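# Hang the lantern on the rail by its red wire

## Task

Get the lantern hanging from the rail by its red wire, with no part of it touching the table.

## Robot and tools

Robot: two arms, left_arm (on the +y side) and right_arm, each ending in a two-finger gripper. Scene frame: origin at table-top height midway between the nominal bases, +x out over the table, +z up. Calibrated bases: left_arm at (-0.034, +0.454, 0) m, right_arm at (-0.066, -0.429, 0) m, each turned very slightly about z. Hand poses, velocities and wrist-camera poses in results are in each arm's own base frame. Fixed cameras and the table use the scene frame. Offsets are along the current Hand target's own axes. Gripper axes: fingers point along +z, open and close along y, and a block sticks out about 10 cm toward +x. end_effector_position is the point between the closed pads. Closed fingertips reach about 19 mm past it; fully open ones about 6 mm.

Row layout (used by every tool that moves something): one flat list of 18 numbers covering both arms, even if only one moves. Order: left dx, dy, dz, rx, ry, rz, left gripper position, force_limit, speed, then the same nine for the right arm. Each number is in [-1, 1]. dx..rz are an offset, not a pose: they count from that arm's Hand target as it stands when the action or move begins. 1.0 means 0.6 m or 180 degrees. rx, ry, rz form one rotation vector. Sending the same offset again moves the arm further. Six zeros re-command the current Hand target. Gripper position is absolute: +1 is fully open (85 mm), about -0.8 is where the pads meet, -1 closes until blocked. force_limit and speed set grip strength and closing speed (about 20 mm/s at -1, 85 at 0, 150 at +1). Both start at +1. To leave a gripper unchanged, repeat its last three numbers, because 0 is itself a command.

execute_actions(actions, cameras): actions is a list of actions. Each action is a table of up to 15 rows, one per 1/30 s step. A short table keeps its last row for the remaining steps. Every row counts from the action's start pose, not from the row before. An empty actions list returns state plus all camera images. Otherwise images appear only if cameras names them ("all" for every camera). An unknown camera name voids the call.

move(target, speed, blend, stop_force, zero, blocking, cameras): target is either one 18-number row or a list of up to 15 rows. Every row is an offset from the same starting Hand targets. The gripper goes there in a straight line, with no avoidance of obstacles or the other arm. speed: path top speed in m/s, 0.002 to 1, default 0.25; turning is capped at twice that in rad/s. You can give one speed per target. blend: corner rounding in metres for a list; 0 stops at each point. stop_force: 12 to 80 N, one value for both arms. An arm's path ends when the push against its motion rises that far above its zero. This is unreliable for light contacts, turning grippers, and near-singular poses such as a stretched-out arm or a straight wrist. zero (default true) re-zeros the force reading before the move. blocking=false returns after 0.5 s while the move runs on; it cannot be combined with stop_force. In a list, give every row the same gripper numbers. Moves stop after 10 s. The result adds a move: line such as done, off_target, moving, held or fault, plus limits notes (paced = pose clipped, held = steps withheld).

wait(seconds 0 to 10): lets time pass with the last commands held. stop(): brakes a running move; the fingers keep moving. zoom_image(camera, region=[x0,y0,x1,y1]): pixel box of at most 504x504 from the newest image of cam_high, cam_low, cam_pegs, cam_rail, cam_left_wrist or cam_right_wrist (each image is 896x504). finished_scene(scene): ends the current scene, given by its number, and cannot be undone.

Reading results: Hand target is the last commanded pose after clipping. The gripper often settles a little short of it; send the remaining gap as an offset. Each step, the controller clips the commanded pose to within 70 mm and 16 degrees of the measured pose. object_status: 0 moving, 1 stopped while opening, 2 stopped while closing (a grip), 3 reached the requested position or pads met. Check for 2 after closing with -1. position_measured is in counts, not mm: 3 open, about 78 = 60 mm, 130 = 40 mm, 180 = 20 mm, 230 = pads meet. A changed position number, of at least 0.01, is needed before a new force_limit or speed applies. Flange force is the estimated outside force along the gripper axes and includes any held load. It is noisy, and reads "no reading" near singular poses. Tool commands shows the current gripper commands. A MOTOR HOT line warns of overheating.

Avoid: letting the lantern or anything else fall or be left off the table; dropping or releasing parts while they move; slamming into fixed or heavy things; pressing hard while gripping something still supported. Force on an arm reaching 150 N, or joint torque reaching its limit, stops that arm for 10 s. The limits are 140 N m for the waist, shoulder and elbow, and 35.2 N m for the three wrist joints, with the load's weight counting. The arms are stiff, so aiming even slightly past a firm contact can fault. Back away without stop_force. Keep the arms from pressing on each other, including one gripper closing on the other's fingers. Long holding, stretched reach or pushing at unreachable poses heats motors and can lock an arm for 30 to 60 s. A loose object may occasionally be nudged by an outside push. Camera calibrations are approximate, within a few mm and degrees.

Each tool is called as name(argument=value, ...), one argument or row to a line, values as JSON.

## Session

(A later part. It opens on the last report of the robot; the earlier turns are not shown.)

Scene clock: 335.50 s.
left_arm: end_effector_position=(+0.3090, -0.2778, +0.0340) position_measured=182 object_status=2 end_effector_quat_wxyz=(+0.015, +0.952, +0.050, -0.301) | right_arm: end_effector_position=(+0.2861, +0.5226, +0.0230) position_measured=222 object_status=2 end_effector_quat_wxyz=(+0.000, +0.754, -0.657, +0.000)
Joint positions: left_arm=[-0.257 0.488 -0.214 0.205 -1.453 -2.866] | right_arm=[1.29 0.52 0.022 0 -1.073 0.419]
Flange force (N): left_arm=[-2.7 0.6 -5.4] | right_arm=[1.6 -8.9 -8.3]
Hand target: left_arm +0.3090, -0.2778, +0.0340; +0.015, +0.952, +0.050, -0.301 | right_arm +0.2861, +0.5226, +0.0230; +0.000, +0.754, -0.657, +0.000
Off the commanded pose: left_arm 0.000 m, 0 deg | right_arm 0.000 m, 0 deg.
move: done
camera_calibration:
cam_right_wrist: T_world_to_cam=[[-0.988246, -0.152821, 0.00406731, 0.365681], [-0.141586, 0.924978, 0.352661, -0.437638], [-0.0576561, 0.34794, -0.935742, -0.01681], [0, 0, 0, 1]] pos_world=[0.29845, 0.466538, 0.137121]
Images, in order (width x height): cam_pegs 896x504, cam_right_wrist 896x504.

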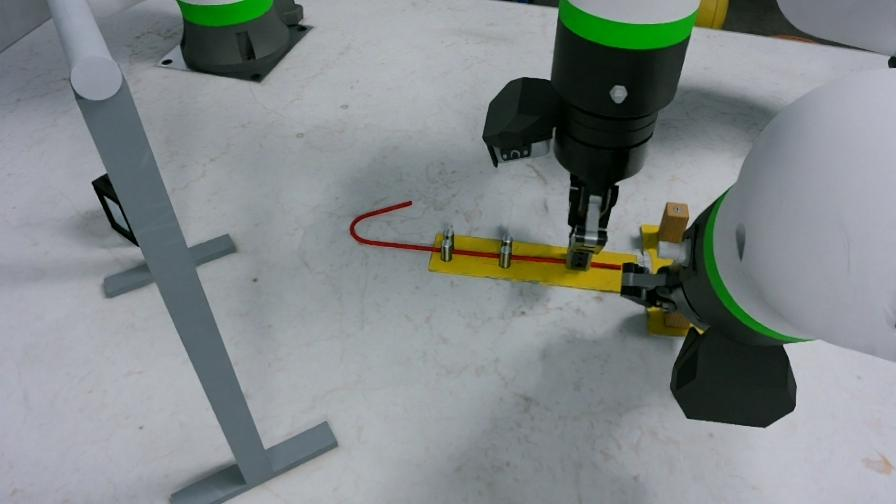

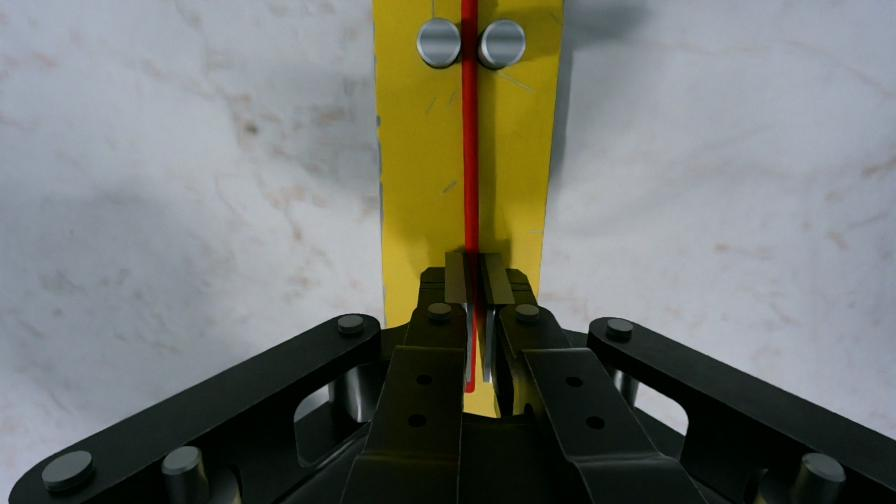

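move(
  target=[
    [0,0,0,0,0,0,-1,0,-0.8,0.0093,0.0428,-0.0033,0,0,-0.1389,-1,-0.5,-0.8],
    [0,0,0,0,0,0,-1,0,-0.8,0.033,0.074,-0.0033,0,0,-0.2778,-1,-0.5,-0.8],
    [0,0,0,0,0,0,-1,0,-0.8,0.0633,0.09,-0.0033,0,0,-0.4167,-1,-0.5,-0.8],
  ],
  speed=0.08,
  blend=[0.005,0.005,0],
  cameras=["cam_right_wrist","cam_pegs"],
)

zoom_image(
  camera="cam_pegs",
  region=[340, 180, 640, 310],
)

Scene clock: 350.43 s.
left_arm: end_effector_position=(+0.3090, -0.2778, +0.0340) position_measured=182 object_status=2 end_effector_quat_wxyz=(+0.015, +0.952, +0.050, -0.301) | right_arm: end_effector_position=(+0.2378, +0.4775, +0.0251) position_measured=222 object_status=2 end_effector_quat_wxyz=(+0.000, +0.998, -0.062, +0.000)
Joint positions: left_arm=[-0.257 0.488 -0.214 0.205 -1.453 -2.866] | right_arm=[1.355 0.382 -0.176 0 -1.013 1.663]
Flange force (N): left_arm=[-2.4 1.6 -5.1] | right_arm=[8.4 -1.6 -2.6]
Hand target: left_arm +0.3090, -0.2778, +0.0340; +0.015, +0.952, +0.050, -0.301 | right_arm +0.2378, +0.4775, +0.0250; +0.000, +0.998, -0.062, +0.000
Off the commanded pose: left_arm 0.000 m, 0 deg | right_arm 0.000 m, 0 deg.
move: done
camera_calibration:
cam_right_wrist: T_world_to_cam=[[-0.108067, -0.994134, 0.00433024, 0.50353], [-0.92994, 0.102627, 0.353099, 0.176681], [-0.351472, 0.0341315, -0.935576, 0.217715], [0, 0, 0, 1]] pos_world=[0.295238, 0.475014, 0.139123]
Images, in order (width x height): cam_pegs 896x504, cam_right_wrist 896x504.

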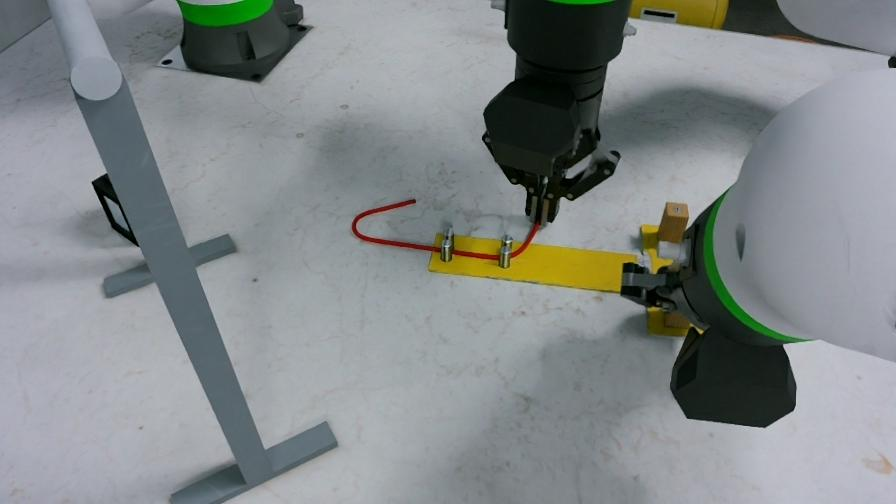

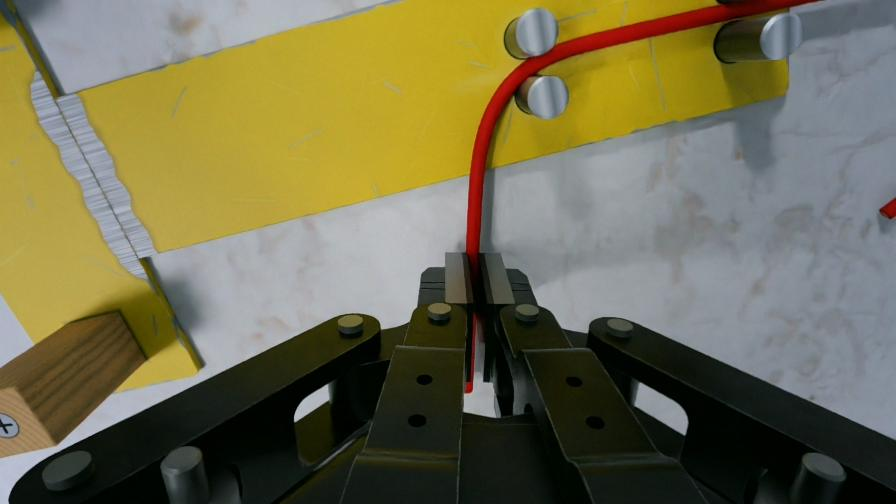

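Scaled by 1.680.

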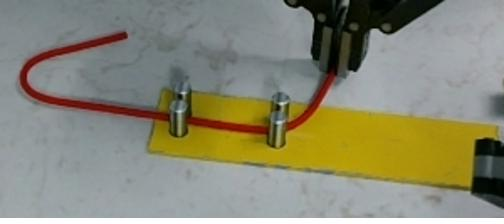

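move(
  target=[
    [0,0,0,0,0,0,-1,0,-0.8,0.0063,0.029,0,0,0,-0.1389,-1,-0.5,-0.8],
    [0,0,0,0,0,0,-1,0,-0.8,0.0248,0.0517,0,0,0,-0.3056,-1,-0.5,-0.8],
  ],
  speed=0.08,
  blend=[0.005,0],
  cameras=["cam_right_wrist","cam_pegs"],
)

zoom_image(
  camera="cam_pegs",
  region=[340, 180, 640, 310],
)

Scene clock: 360.07 s.
left_arm: end_effector_position=(+0.3090, -0.2778, +0.0340) position_measured=182 object_status=2 end_effector_quat_wxyz=(+0.015, +0.952, +0.050, -0.301) | right_arm: end_effector_position=(+0.2488, +0.4449, +0.0251) position_measured=222 object_status=2 end_effector_quat_wxyz=(+0.000, +0.914, +0.406, +0.000)
Joint positions: left_arm=[-0.257 0.488 -0.214 0.205 -1.453 -2.866] | right_arm=[1.319 0.331 -0.248 0 -0.992 2.659]
Flange force (N): left_arm=[3.9 1.0 -10.5] | right_arm=[-1.5 -0.4 -3.2]
Hand target: left_arm +0.3090, -0.2778, +0.0340; +0.015, +0.952, +0.050, -0.301 | right_arm +0.2487, +0.4449, +0.0251; +0.000, +0.914, +0.406, +0.000
Off the commanded pose: left_arm 0.000 m, 0 deg | right_arm 0.000 m, 0 deg.
move: done
camera_calibration:
cam_right_wrist: T_world_to_cam=[[0.752481, -0.658601, 0.00410505, 0.108943], [-0.617192, -0.702966, 0.353431, 0.470817], [-0.229885, -0.268484, -0.935452, 0.327085], [0, 0, 0, 1]] pos_world=[0.283799, 0.490535, 0.139123]
Images, in order (width x height): cam_pegs 896x504, cam_right_wrist 896x504.

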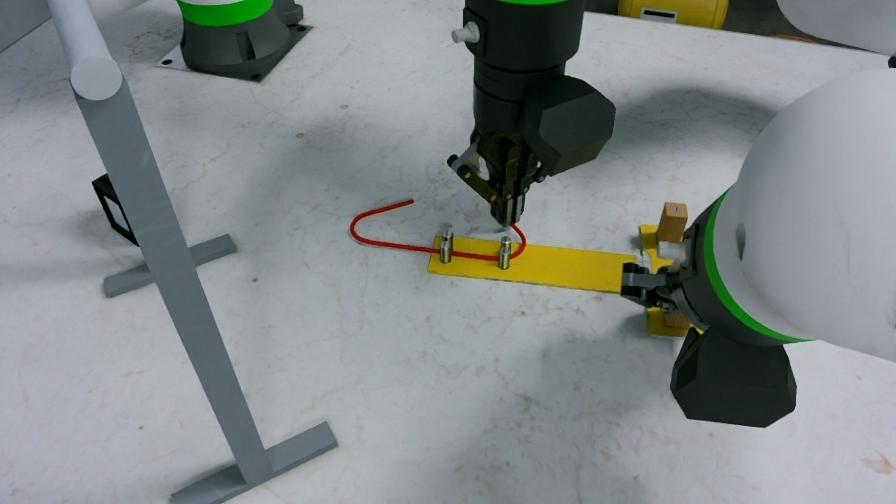

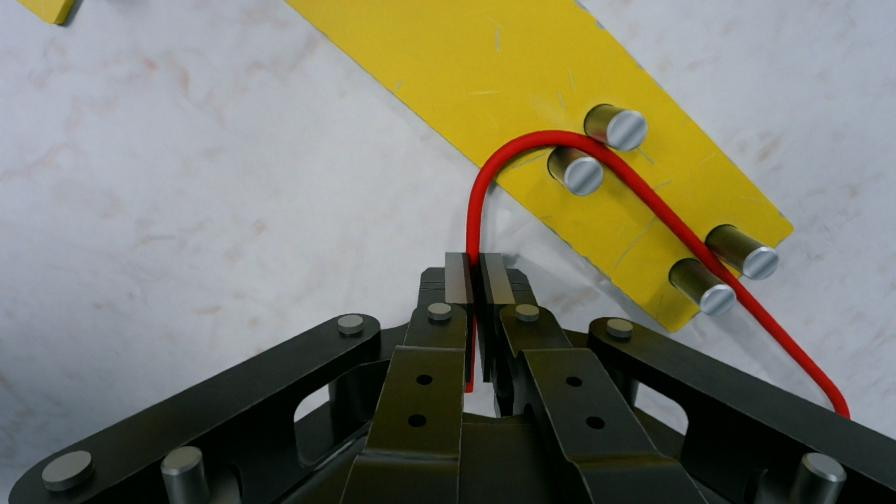

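Scaled by 1.680.

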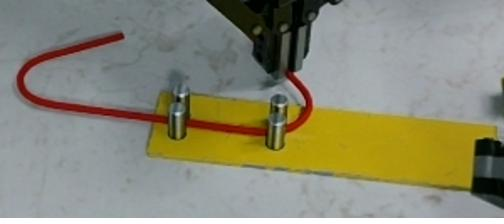

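move(
  target=[
    [0,0,0,0,0,0,-1,0,-0.8,0,0,0,0,0,0,-0.4,-0.5,-1],
    [0,0,0,0,0,0,-1,0,-0.8,0,0,-0.25,0,0,0,-0.4,-0.5,-1],
  ],
  speed=0.15,
  cameras=["cam_right_wrist","cam_pegs"],
)

zoom_image(
  camera="cam_pegs",
  region=[340, 180, 640, 310],
)

Scene clock: 364.80 s.
left_arm: end_effector_position=(+0.3090, -0.2778, +0.0340) position_measured=182 object_status=2 end_effector_quat_wxyz=(+0.015, +0.952, +0.050, -0.301) | right_arm: end_effector_position=(+0.2488, +0.4450, +0.1752) position_measured=179 object_status=3 end_effector_quat_wxyz=(+0.000, +0.914, +0.406, +0.000)
Joint positions: left_arm=[-0.257 0.488 -0.214 0.205 -1.453 -2.866] | right_arm=[1.319 0.184 -0.052 0 -1.335 2.659]
Flange force (N): left_arm=[0.1 0.4 -6.0] | right_arm=[2.5 5.4 -2.7]
Hand target: left_arm +0.3090, -0.2778, +0.0340; +0.015, +0.952, +0.050, -0.301 | right_arm +0.2488, +0.4450, +0.1751; +0.000, +0.914, +0.406, +0.000
Off the commanded pose: left_arm 0.000 m, 0 deg | right_arm 0.000 m, 0 deg.
move: done
camera_calibration:
cam_right_wrist: T_world_to_cam=[[0.752436, -0.658653, 0.00414044, 0.108355], [-0.617288, -0.70296, 0.353274, 0.417837], [-0.229774, -0.268372, -0.935511, 0.467427], [0, 0, 0, 1]] pos_world=[0.283798, 0.490535, 0.289223]
Images, in order (width x height): cam_pegs 896x504, cam_right_wrist 896x504.

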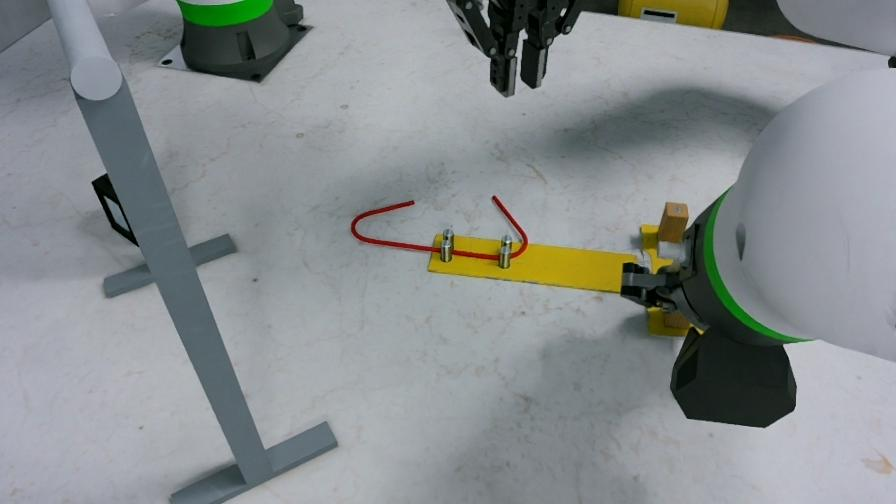

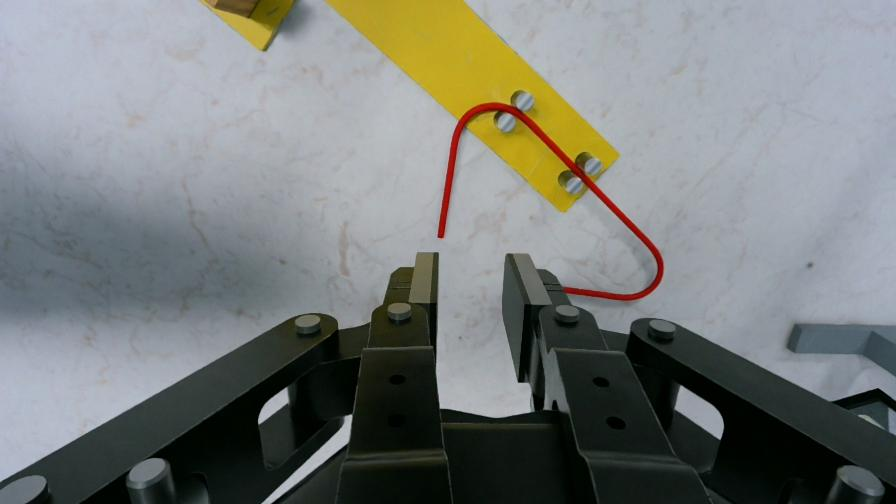

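Scaled by 1.680.

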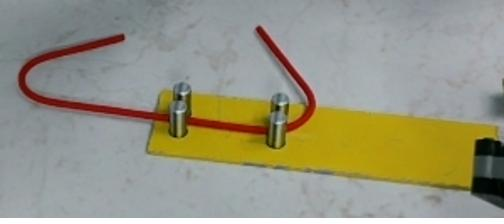

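move(
  target=[
    [0,0,0,0,0,0,-1,0,-0.8,-0.12,0.18,-0.25,0,0,0.3,0,-0.5,-0.5],
    [0,0,0,0,0,0,-1,0,-0.8,-0.3338,0.5062,-0.125,0,0,0.869,0,-0.5,-0.5],
  ],
  speed=[0.3,0.5],
  blend=[0.05,0],
  cameras=["cam_right_wrist","cam_rail"],
)

zoom_image(
  camera="cam_rail",
  region=[150, 330, 350, 490],
)

Scene clock: 389.10 s.
left_arm: end_effector_position=(+0.3090, -0.2778, +0.0340) position_measured=182 object_status=2 end_effector_quat_wxyz=(+0.015, +0.952, +0.050, -0.301) | right_arm: end_effector_position=(+0.3222, +0.1590, +0.2712) position_measured=129 object_status=3 end_effector_quat_wxyz=(-0.003, +0.768, -0.641, -0.005)
Joint positions: left_arm=[-0.257 0.488 -0.214 0.205 -1.453 -2.866] | right_arm=[0.819 -0.235 -0.232 -0.011 -1.568 0.932]
Flange force (N): left_arm=[1.2 1.1 -5.8] | right_arm=[6.8 -5.2 -3.4]
Flange force when the fault began (N): right_arm=[-174.7 82.4 -76.7]
Hand target: left_arm +0.3090, -0.2778, +0.0340; +0.015, +0.952, +0.050, -0.301 | right_arm +0.3222, +0.1590, +0.2712; -0.003, +0.768, -0.641, -0.005 (not the last commanded pose)
Tool commands: left_gripper/position=-1.0 left_gripper/force_limit=+0.0 left_gripper/speed=-0.8 right_gripper/position=+0.003922 right_gripper/force_limit=-0.498039 right_gripper/speed=-0.498039
Off the commanded pose: left_arm 0.000 m, 0 deg | right_arm 0.072 m, 29 deg.
FORCE FAULT: contact force on the right arm reached its limit, and that arm stopped. The contact can be on any part of that arm, not only on its tool. That arm's remaining commands of this call were not run. That arm is still stopped at the end of this call. That arm stays stopped for about 10 more seconds. Until then a move that you send moves the other arm only, and its call returns only when the move has ended. Once the stop has ended, the next robot result says so. If the stop ends while you think or write, that arm runs what you send next, counted from a new Hand target: where the arm stands when the stop ends. While its stop runs, that arm takes no new command, but its gripper still runs the gripper command that each later call begins with. Until it ends, the stop uses up actions while you think or wait. An arm that is not stopped still takes commands.
move: fault (right_arm); path passed 1 of 2 targets
camera_calibration:
cam_right_wrist: T_world_to_cam=[[-0.981024, -0.19381, 0.00551291, 0.348631], [-0.178549, 0.914129, 0.363989, -0.173121], [-0.0755841, 0.356097, -0.931387, 0.347301], [0, 0, 0, 1]] pos_world=[0.337355, 0.10215, 0.384564]
Images, in order (width x height): cam_rail 896x504, cam_right_wrist 896x504.

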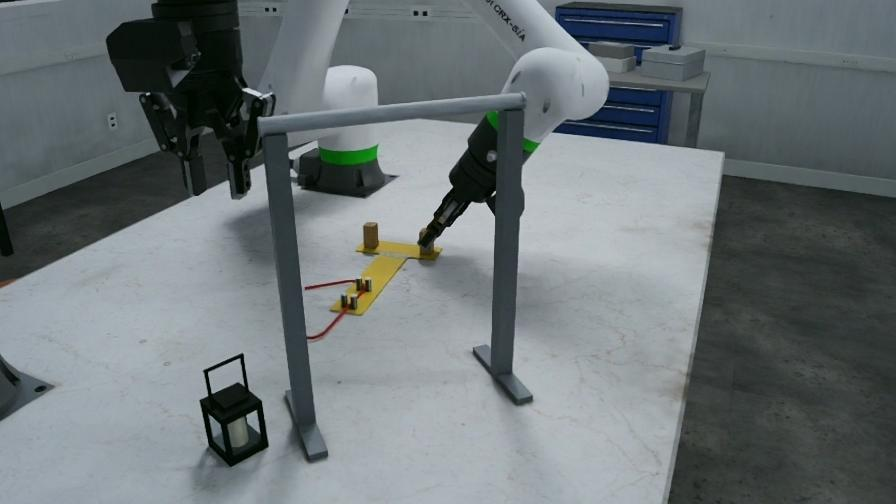

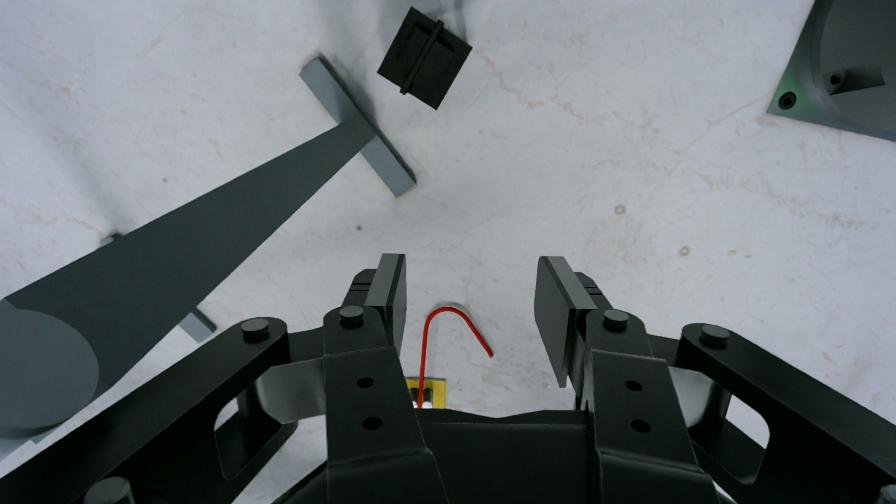

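Scaled by 2.520.

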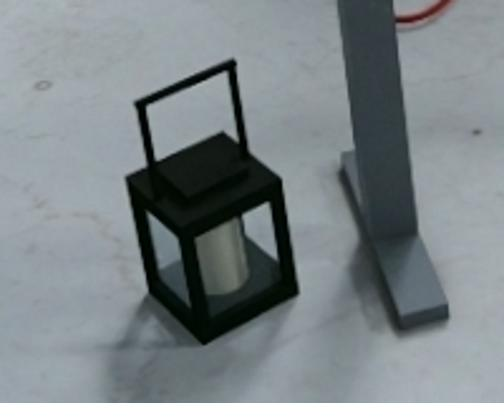

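wait(
  seconds=9,
  cameras=["cam_high","cam_pegs","cam_low"],
)

Scene clock: 404.37 s.
left_arm: end_effector_position=(+0.3090, -0.2778, +0.0340) position_measured=182 object_status=2 end_effector_quat_wxyz=(+0.015, +0.952, +0.050, -0.301) | right_arm: end_effector_position=(+0.3222, +0.1590, +0.2712) position_measured=129 object_status=3 end_effector_quat_wxyz=(-0.003, +0.768, -0.641, -0.005)
Joint positions: left_arm=[-0.257 0.488 -0.214 0.205 -1.453 -2.866] | right_arm=[0.819 -0.235 -0.232 -0.011 -1.568 0.932]
Flange force (N): left_arm=[0.8 0.6 -6.1] | right_arm=[7.7 -5.1 -3.4]
Hand target: left_arm +0.3090, -0.2778, +0.0340; +0.015, +0.952, +0.050, -0.301 | right_arm +0.3222, +0.1590, +0.2712; -0.003, +0.768, -0.641, -0.005 (not the last commanded pose)
Tool commands: left_gripper/position=-1.0 left_gripper/force_limit=+0.0 left_gripper/speed=-0.8 right_gripper/position=+0.003922 right_gripper/force_limit=-0.498039 right_gripper/speed=-0.498039
Off the commanded pose: left_arm 0.000 m, 0 deg | right_arm 0.072 m, 29 deg.
FORCE FAULT, CONTINUED: the right arm's stop, for the force fault that an earlier result reported, is over. The rest of the stop counts as 20 of the actions that you can send in this scene. During its stop the right arm's controller moved it back a little. That arm's target is now where it stood when the stop ended, not its last command. That arm accepts commands again.
wait: 9.00 s; at rest from the start
Images, in order (width x height): cam_high 896x504, cam_low 896x504, cam_pegs 896x504.

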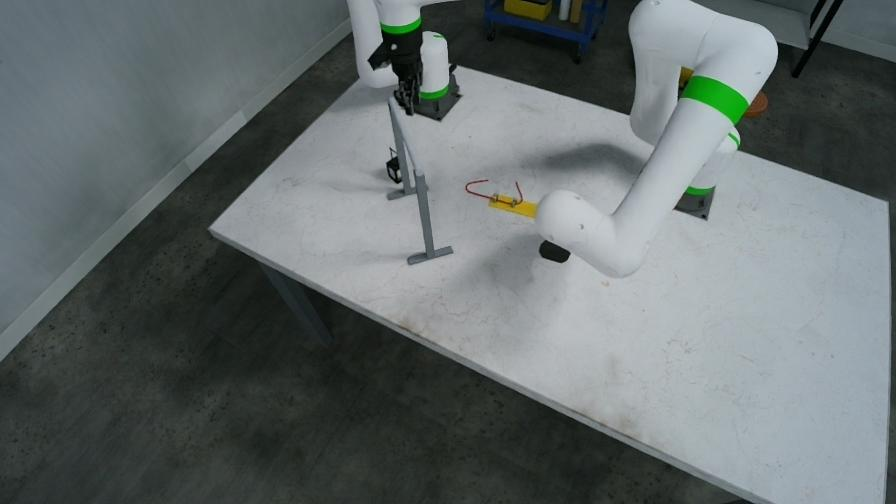

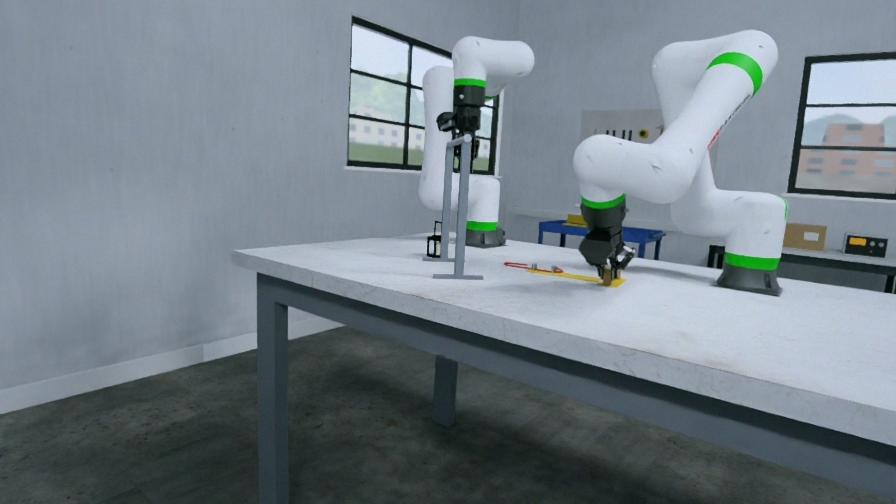

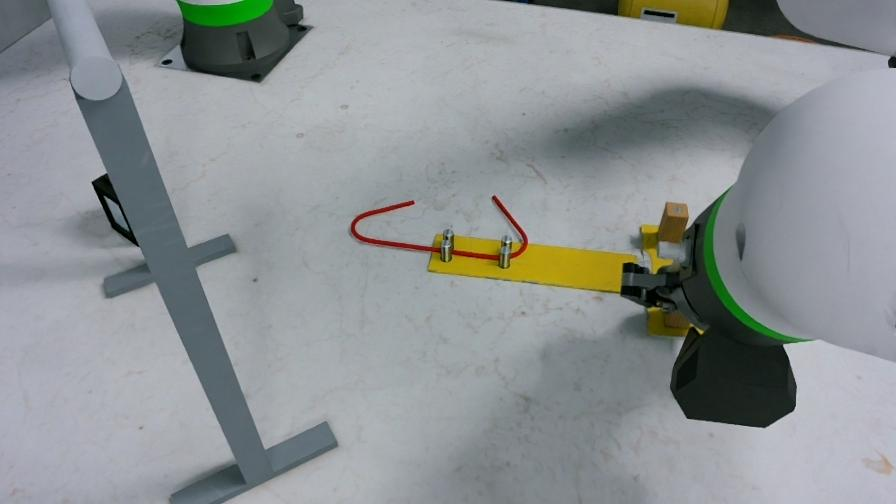

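move(
  target=[
    [0,0,0,0,0,0,-1,0,-0.8,-0.0239,0.1312,0,0,0,0,0,-0.5,-0.5],
    [0,0,0,0,0,0,-1,0,-0.8,-0.0239,0.1312,-0.333,0,0,0,0,-0.5,-0.5],
    [0,0,0,0,0,0,-1,0,-0.8,0.108,-0.0258,-0.333,0.0284,-0.1087,0.1611,0,-0.5,-0.5],
    [0,0,0,0,0,0,-1,0,-0.8,0.108,-0.0258,0.0853,0.0284,-0.1087,0.1611,0,-0.5,-0.5],
  ],
  speed=0.25,
  blend=[0.02,0.03,0.02,0],
  cameras=["cam_right_wrist","cam_rail","cam_high"],
)

Scene clock: 415.37 s.
left_arm: end_effector_position=(+0.3090, -0.2778, +0.0340) position_measured=182 object_status=2 end_effector_quat_wxyz=(+0.015, +0.952, +0.050, -0.301) | right_arm: end_effector_position=(+0.3488, +0.0986, +0.2193) position_measured=129 object_status=3 end_effector_quat_wxyz=(+0.143, -0.571, +0.801, +0.106)
Joint positions: left_arm=[-0.257 0.488 -0.214 0.205 -1.453 -2.866] | right_arm=[0.389 -0.343 -0.397 -0.283 -1.291 0.896]
Flange force (N): left_arm=[0.6 0.8 -6.1] | right_arm=[6.2 -7.0 -6.0]
Hand target: left_arm +0.3090, -0.2778, +0.0340; +0.015, +0.952, +0.050, -0.301 | right_arm +0.3488, +0.0986, +0.2192; +0.143, -0.571, +0.801, +0.106
Off the commanded pose: left_arm 0.000 m, 0 deg | right_arm 0.000 m, 0 deg.
move: done
camera_calibration:
cam_right_wrist: T_world_to_cam=[[-0.950485, 0.310718, 0.00561538, 0.302919], [0.237251, 0.713842, 0.658894, -0.284215], [0.200722, 0.627601, -0.752215, 0.160016], [0, 0, 0, 1]] pos_world=[0.323232, 0.00833619, 0.305933]
Images, in order (width x height): cam_high 896x504, cam_rail 896x504, cam_right_wrist 896x504.

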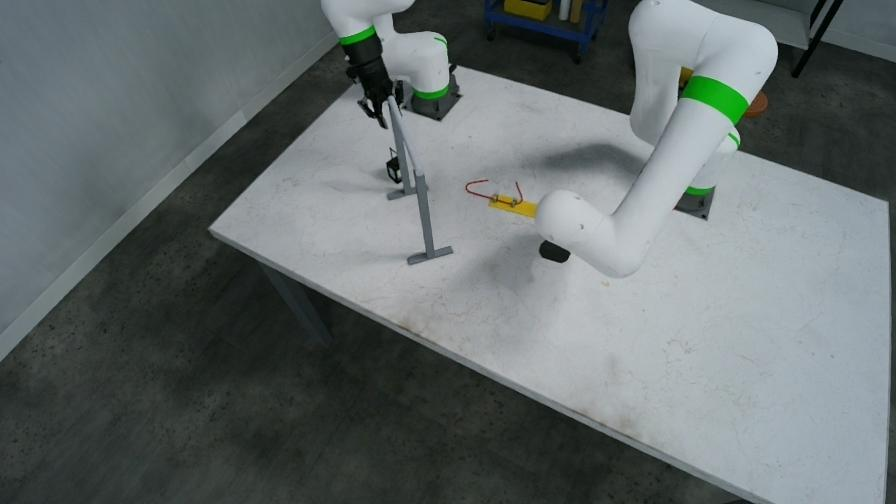

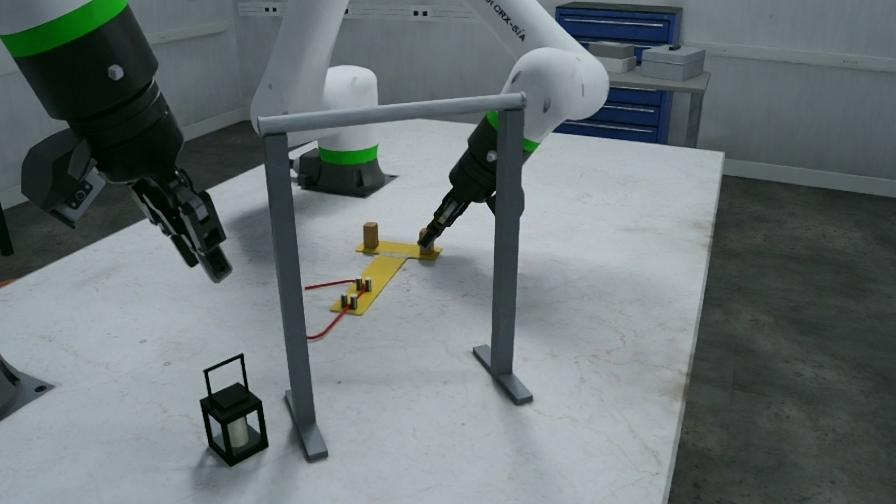

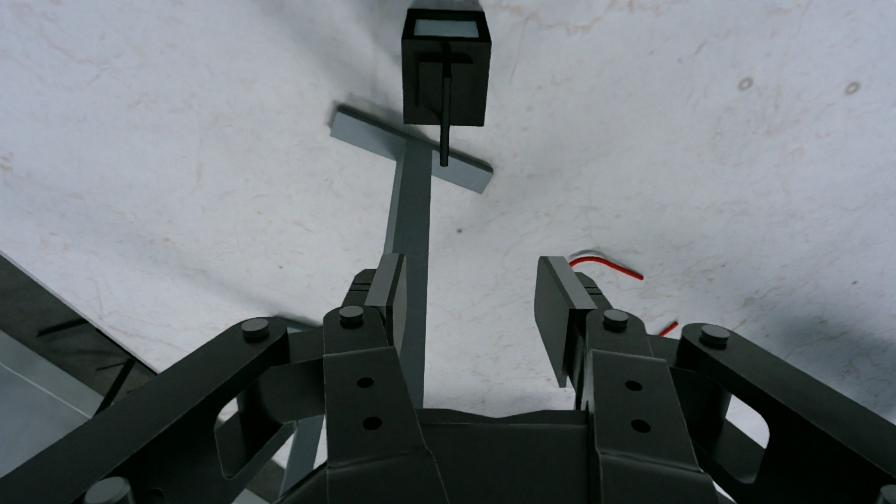

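move(
  target=[0,0,0,0,0,0,-1,0,-0.8,0.0305,-0.0093,0.0937,0,0,0,0,-0.5,-0.5],
  speed=0.1,
  cameras=["cam_right_wrist","cam_rail"],
)

Scene clock: 427.53 s.
left_arm: end_effector_position=(+0.3090, -0.2778, +0.0340) position_measured=182 object_status=2 end_effector_quat_wxyz=(+0.015, +0.952, +0.050, -0.301) | right_arm: end_effector_position=(+0.3545, +0.0994, +0.1601) position_measured=129 object_status=3 end_effector_quat_wxyz=(+0.143, -0.571, +0.801, +0.106)
Joint positions: left_arm=[-0.257 0.488 -0.214 0.205 -1.453 -2.866] | right_arm=[0.382 -0.29 -0.495 -0.3 -1.148 0.95]
Flange force (N): left_arm=[0.9 0.6 -5.9] | right_arm=[6.2 -5.8 -5.4]
Hand target: left_arm +0.3090, -0.2778, +0.0340; +0.015, +0.952, +0.050, -0.301 | right_arm +0.3545, +0.0994, +0.1601; +0.143, -0.571, +0.801, +0.106
Off the commanded pose: left_arm 0.000 m, 0 deg | right_arm 0.000 m, 0 deg.
move: done
camera_calibration:
cam_right_wrist: T_world_to_cam=[[-0.950485, 0.310718, 0.00561538, 0.30842], [0.237251, 0.713842, 0.658894, -0.247198], [0.200722, 0.627601, -0.752215, 0.113914], [0, 0, 0, 1]] pos_world=[0.328932, 0.00913619, 0.246833]
Images, in order (width x height): cam_rail 896x504, cam_right_wrist 896x504.

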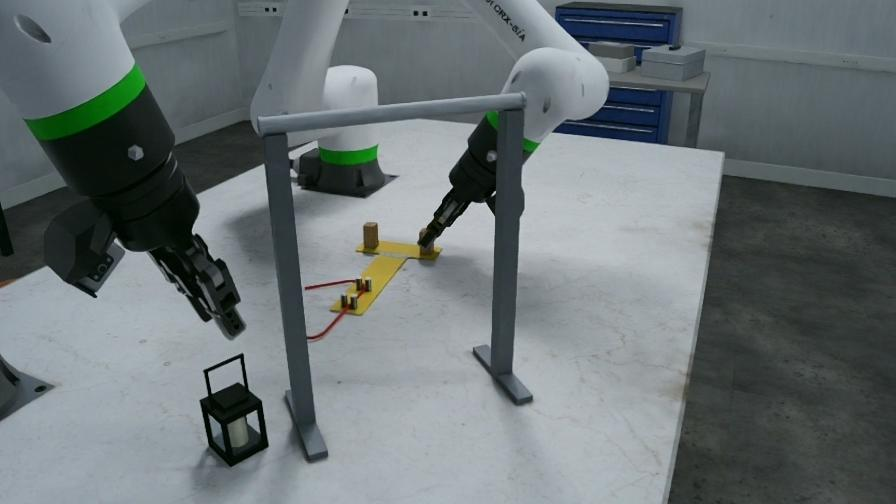

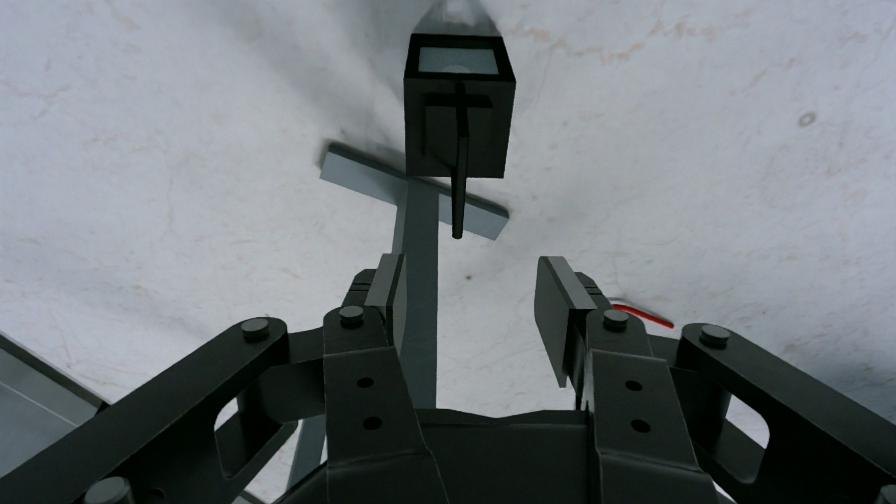

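move(
  target=[
    [0,0,0,0,0,0,-1,0,-0.8,0.0277,-0.005,0.0762,0,0,0,0,-0.5,-0.5],
    [0,0,0,0,0,0,-1,0,-0.8,0.0277,-0.005,0.0762,0,0,0,-1,-0.6,-0.9],
  ],
  speed=0.08,
  cameras=["cam_right_wrist","cam_rail"],
)

Scene clock: 434.67 s.
left_arm: end_effector_position=(+0.3090, -0.2778, +0.0340) position_measured=182 object_status=2 end_effector_quat_wxyz=(+0.015, +0.952, +0.050, -0.301) | right_arm: end_effector_position=(+0.3571, +0.0990, +0.1114) position_measured=224 object_status=0 end_effector_quat_wxyz=(+0.143, -0.571, +0.801, +0.106)
Joint positions: left_arm=[-0.257 0.488 -0.214 0.205 -1.453 -2.866] | right_arm=[0.374 -0.23 -0.565 -0.323 -1.027 1.003]
Flange force (N): left_arm=[0.5 0.5 -5.7] | right_arm=[7.2 -7.1 -4.5]
Hand target: left_arm +0.3090, -0.2778, +0.0340; +0.015, +0.952, +0.050, -0.301 | right_arm +0.3571, +0.0990, +0.1114; +0.143, -0.571, +0.801, +0.106
Off the commanded pose: left_arm 0.000 m, 0 deg | right_arm 0.000 m, 0 deg.
move: done
camera_calibration:
cam_right_wrist: T_world_to_cam=[[-0.950485, 0.310718, 0.00561538, 0.311289], [0.237251, 0.713842, 0.658894, -0.215441], [0.200722, 0.627601, -0.752215, 0.07701], [0, 0, 0, 1]] pos_world=[0.331532, 0.00873619, 0.198133]
Images, in order (width x height): cam_rail 896x504, cam_right_wrist 896x504.

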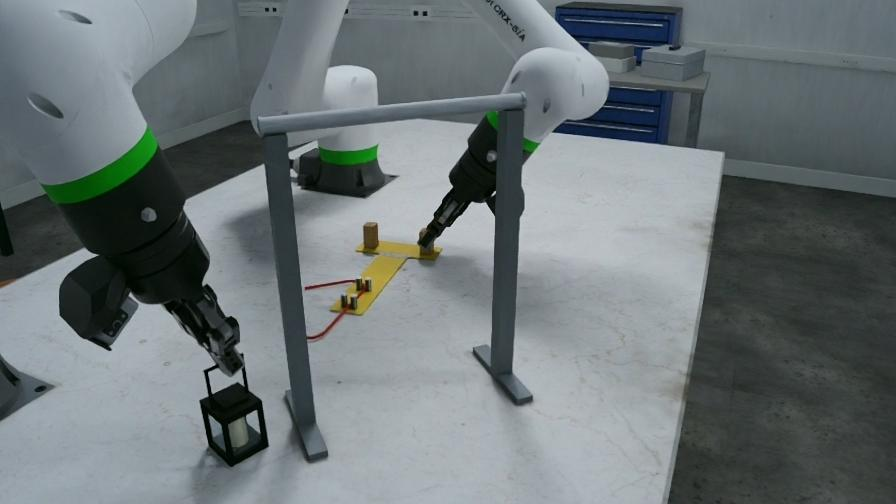

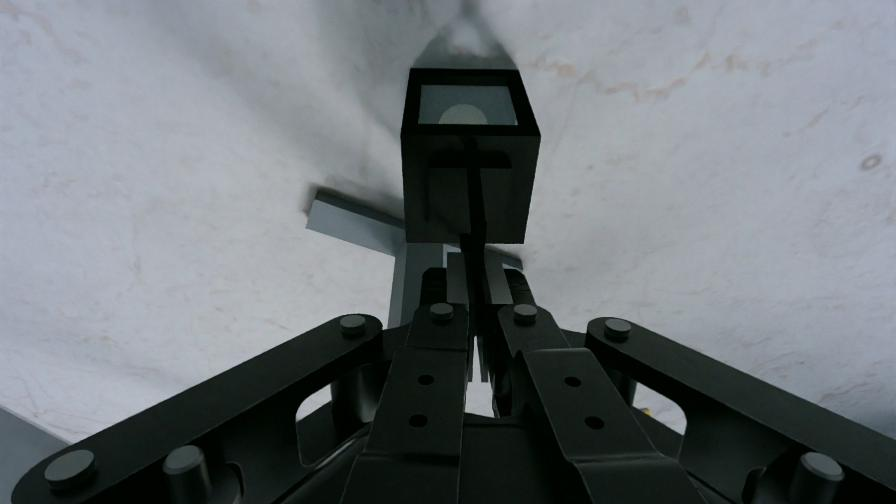

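move(
  target=[
    [0,0,0,0,0,0,-1,0,-0.8,-0.0228,0,-0.0627,0,0,0,-1,-0.6,-0.9],
    [0,0,0,0,0,0,-1,0,-0.8,0.1018,-0.1217,-0.108,0,0,0,-1,-0.6,-0.9],
    [0,0,0,0,0,0,-1,0,-0.8,0.074,-0.4642,-0.098,0.1349,0,0.3707,-1,-0.6,-0.9],
  ],
  speed=[0.05,0.15,0.2],
  blend=[0.01,0.03,0],
  cameras=["cam_right_wrist","cam_rail","cam_low"],
)

Scene clock: 457.33 s.
left_arm: end_effector_position=(+0.3090, -0.2778, +0.0340) position_measured=182 object_status=2 end_effector_quat_wxyz=(+0.015, +0.952, +0.050, -0.301) | right_arm: end_effector_position=(+0.6005, -0.0506, +0.1489) position_measured=224 object_status=2 end_effector_quat_wxyz=(+0.172, +0.001, +0.985, +0.006)
Joint positions: left_arm=[-0.257 0.488 -0.214 0.205 -1.453 -2.866] | right_arm=[0.155 0.186 -0.175 0.055 -0.868 -0.186]
Flange force (N): left_arm=[1.6 0.9 -6.0] | right_arm=[-2.2 -6.7 -1.3]
Hand target: left_arm +0.3090, -0.2778, +0.0340; +0.015, +0.952, +0.050, -0.301 | right_arm +0.6005, -0.0506, +0.1489; +0.172, +0.001, +0.985, +0.006
Off the commanded pose: left_arm 0.000 m, 0 deg | right_arm 0.000 m, 0 deg.
move: done
camera_calibration:
cam_right_wrist: T_world_to_cam=[[-0.0154613, 0.999832, 0.00986291, 0.0616314], [0.760903, 0.00536597, 0.648844, -0.5399], [0.648682, 0.0175367, -0.760858, -0.148375], [0, 0, 0, 1]] pos_world=[0.508013, -0.056122, 0.23681]
Images, in order (width x height): cam_low 896x504, cam_rail 896x504, cam_right_wrist 896x504.

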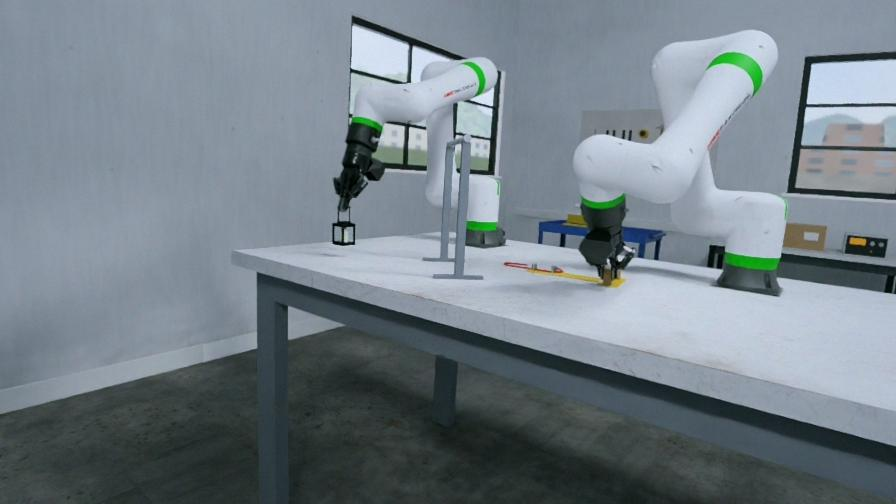

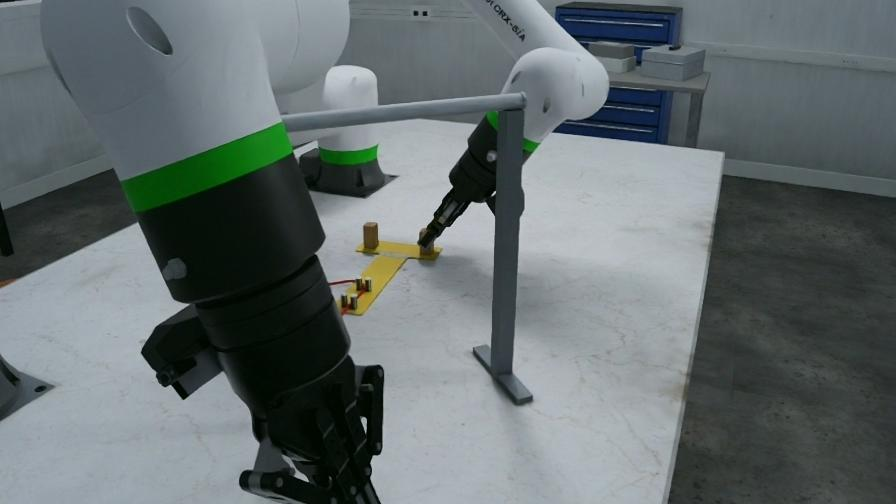

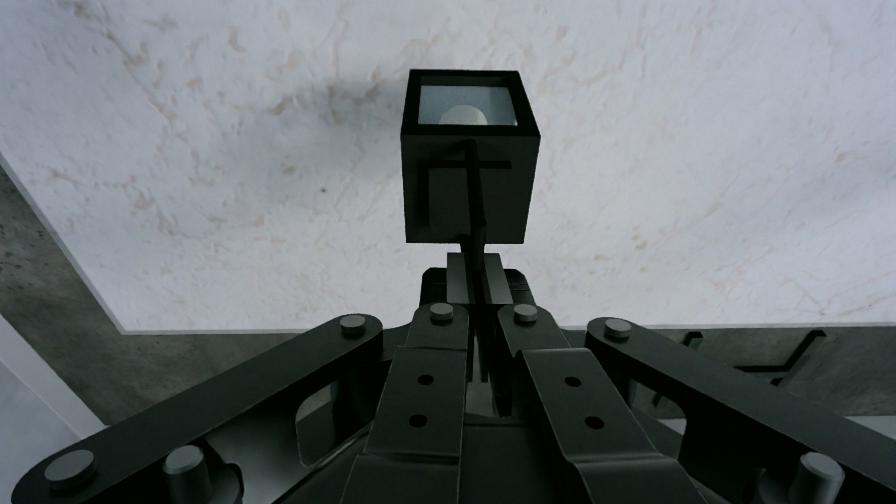

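move(
  target=[
    [0,0,0,0,0,0,-1,0,-0.8,0.0215,0,0.059,0,0,0,-1,-0.6,-0.9],
    [0,0,0,0,0,0,-1,0,-0.8,0.0215,0,0.059,0,0,0,-0.4,-0.6,-1],
    [0,0,0,0,0,0,-1,0,-0.8,0.0215,0,-0.12,0,0,0,-0.4,-0.6,-1],
  ],
  speed=[0.04,0.1,0.15],
  cameras=["cam_right_wrist","cam_low"],
)

zoom_image(
  camera="cam_low",
  region=[280, 120, 420, 270],
)

Scene clock: 465.97 s.
left_arm: end_effector_position=(+0.3090, -0.2778, +0.0340) position_measured=182 object_status=2 end_effector_quat_wxyz=(+0.015, +0.952, +0.050, -0.301) | right_arm: end_effector_position=(+0.5640, -0.0513, +0.2122) position_measured=179 object_status=3 end_effector_quat_wxyz=(+0.172, +0.001, +0.985, +0.006)
Joint positions: left_arm=[-0.257 0.488 -0.214 0.205 -1.453 -2.866] | right_arm=[0.166 0.054 -0.169 0.054 -1.006 -0.19]
Flange force (N): left_arm=[0.5 0.3 -5.9] | right_arm=[-3.1 -6.9 -3.0]
Hand target: left_arm +0.3090, -0.2778, +0.0340; +0.015, +0.952, +0.050, -0.301 | right_arm +0.5640, -0.0513, +0.2123; +0.172, +0.001, +0.985, +0.006
Off the commanded pose: left_arm 0.000 m, 0 deg | right_arm 0.000 m, 0 deg.
move: done
camera_calibration:
cam_right_wrist: T_world_to_cam=[[-0.0154597, 0.999832, 0.009865, 0.0611413], [0.760994, 0.00536588, 0.648736, -0.553206], [0.648574, 0.0175365, -0.760949, -0.0764462], [0, 0, 0, 1]] pos_world=[0.471513, -0.056822, 0.30011]
Images, in order (width x height): cam_low 896x504, cam_right_wrist 896x504.

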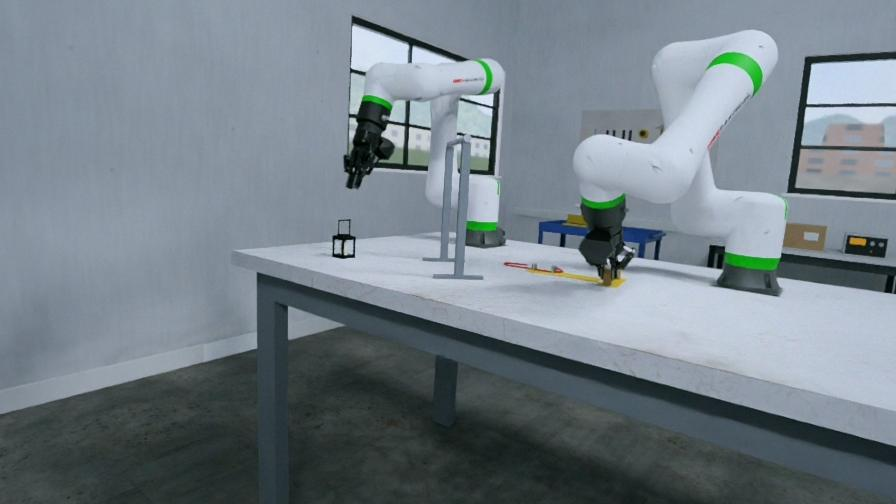

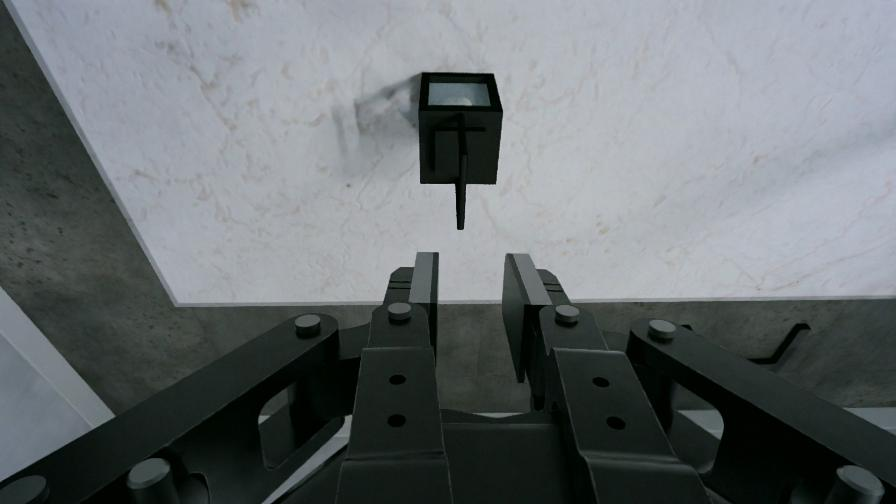

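Scaled by 3.360.

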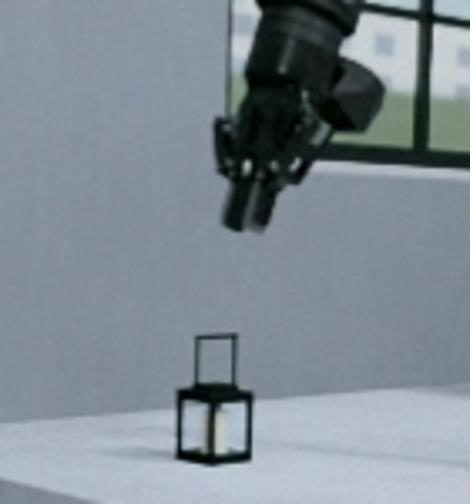

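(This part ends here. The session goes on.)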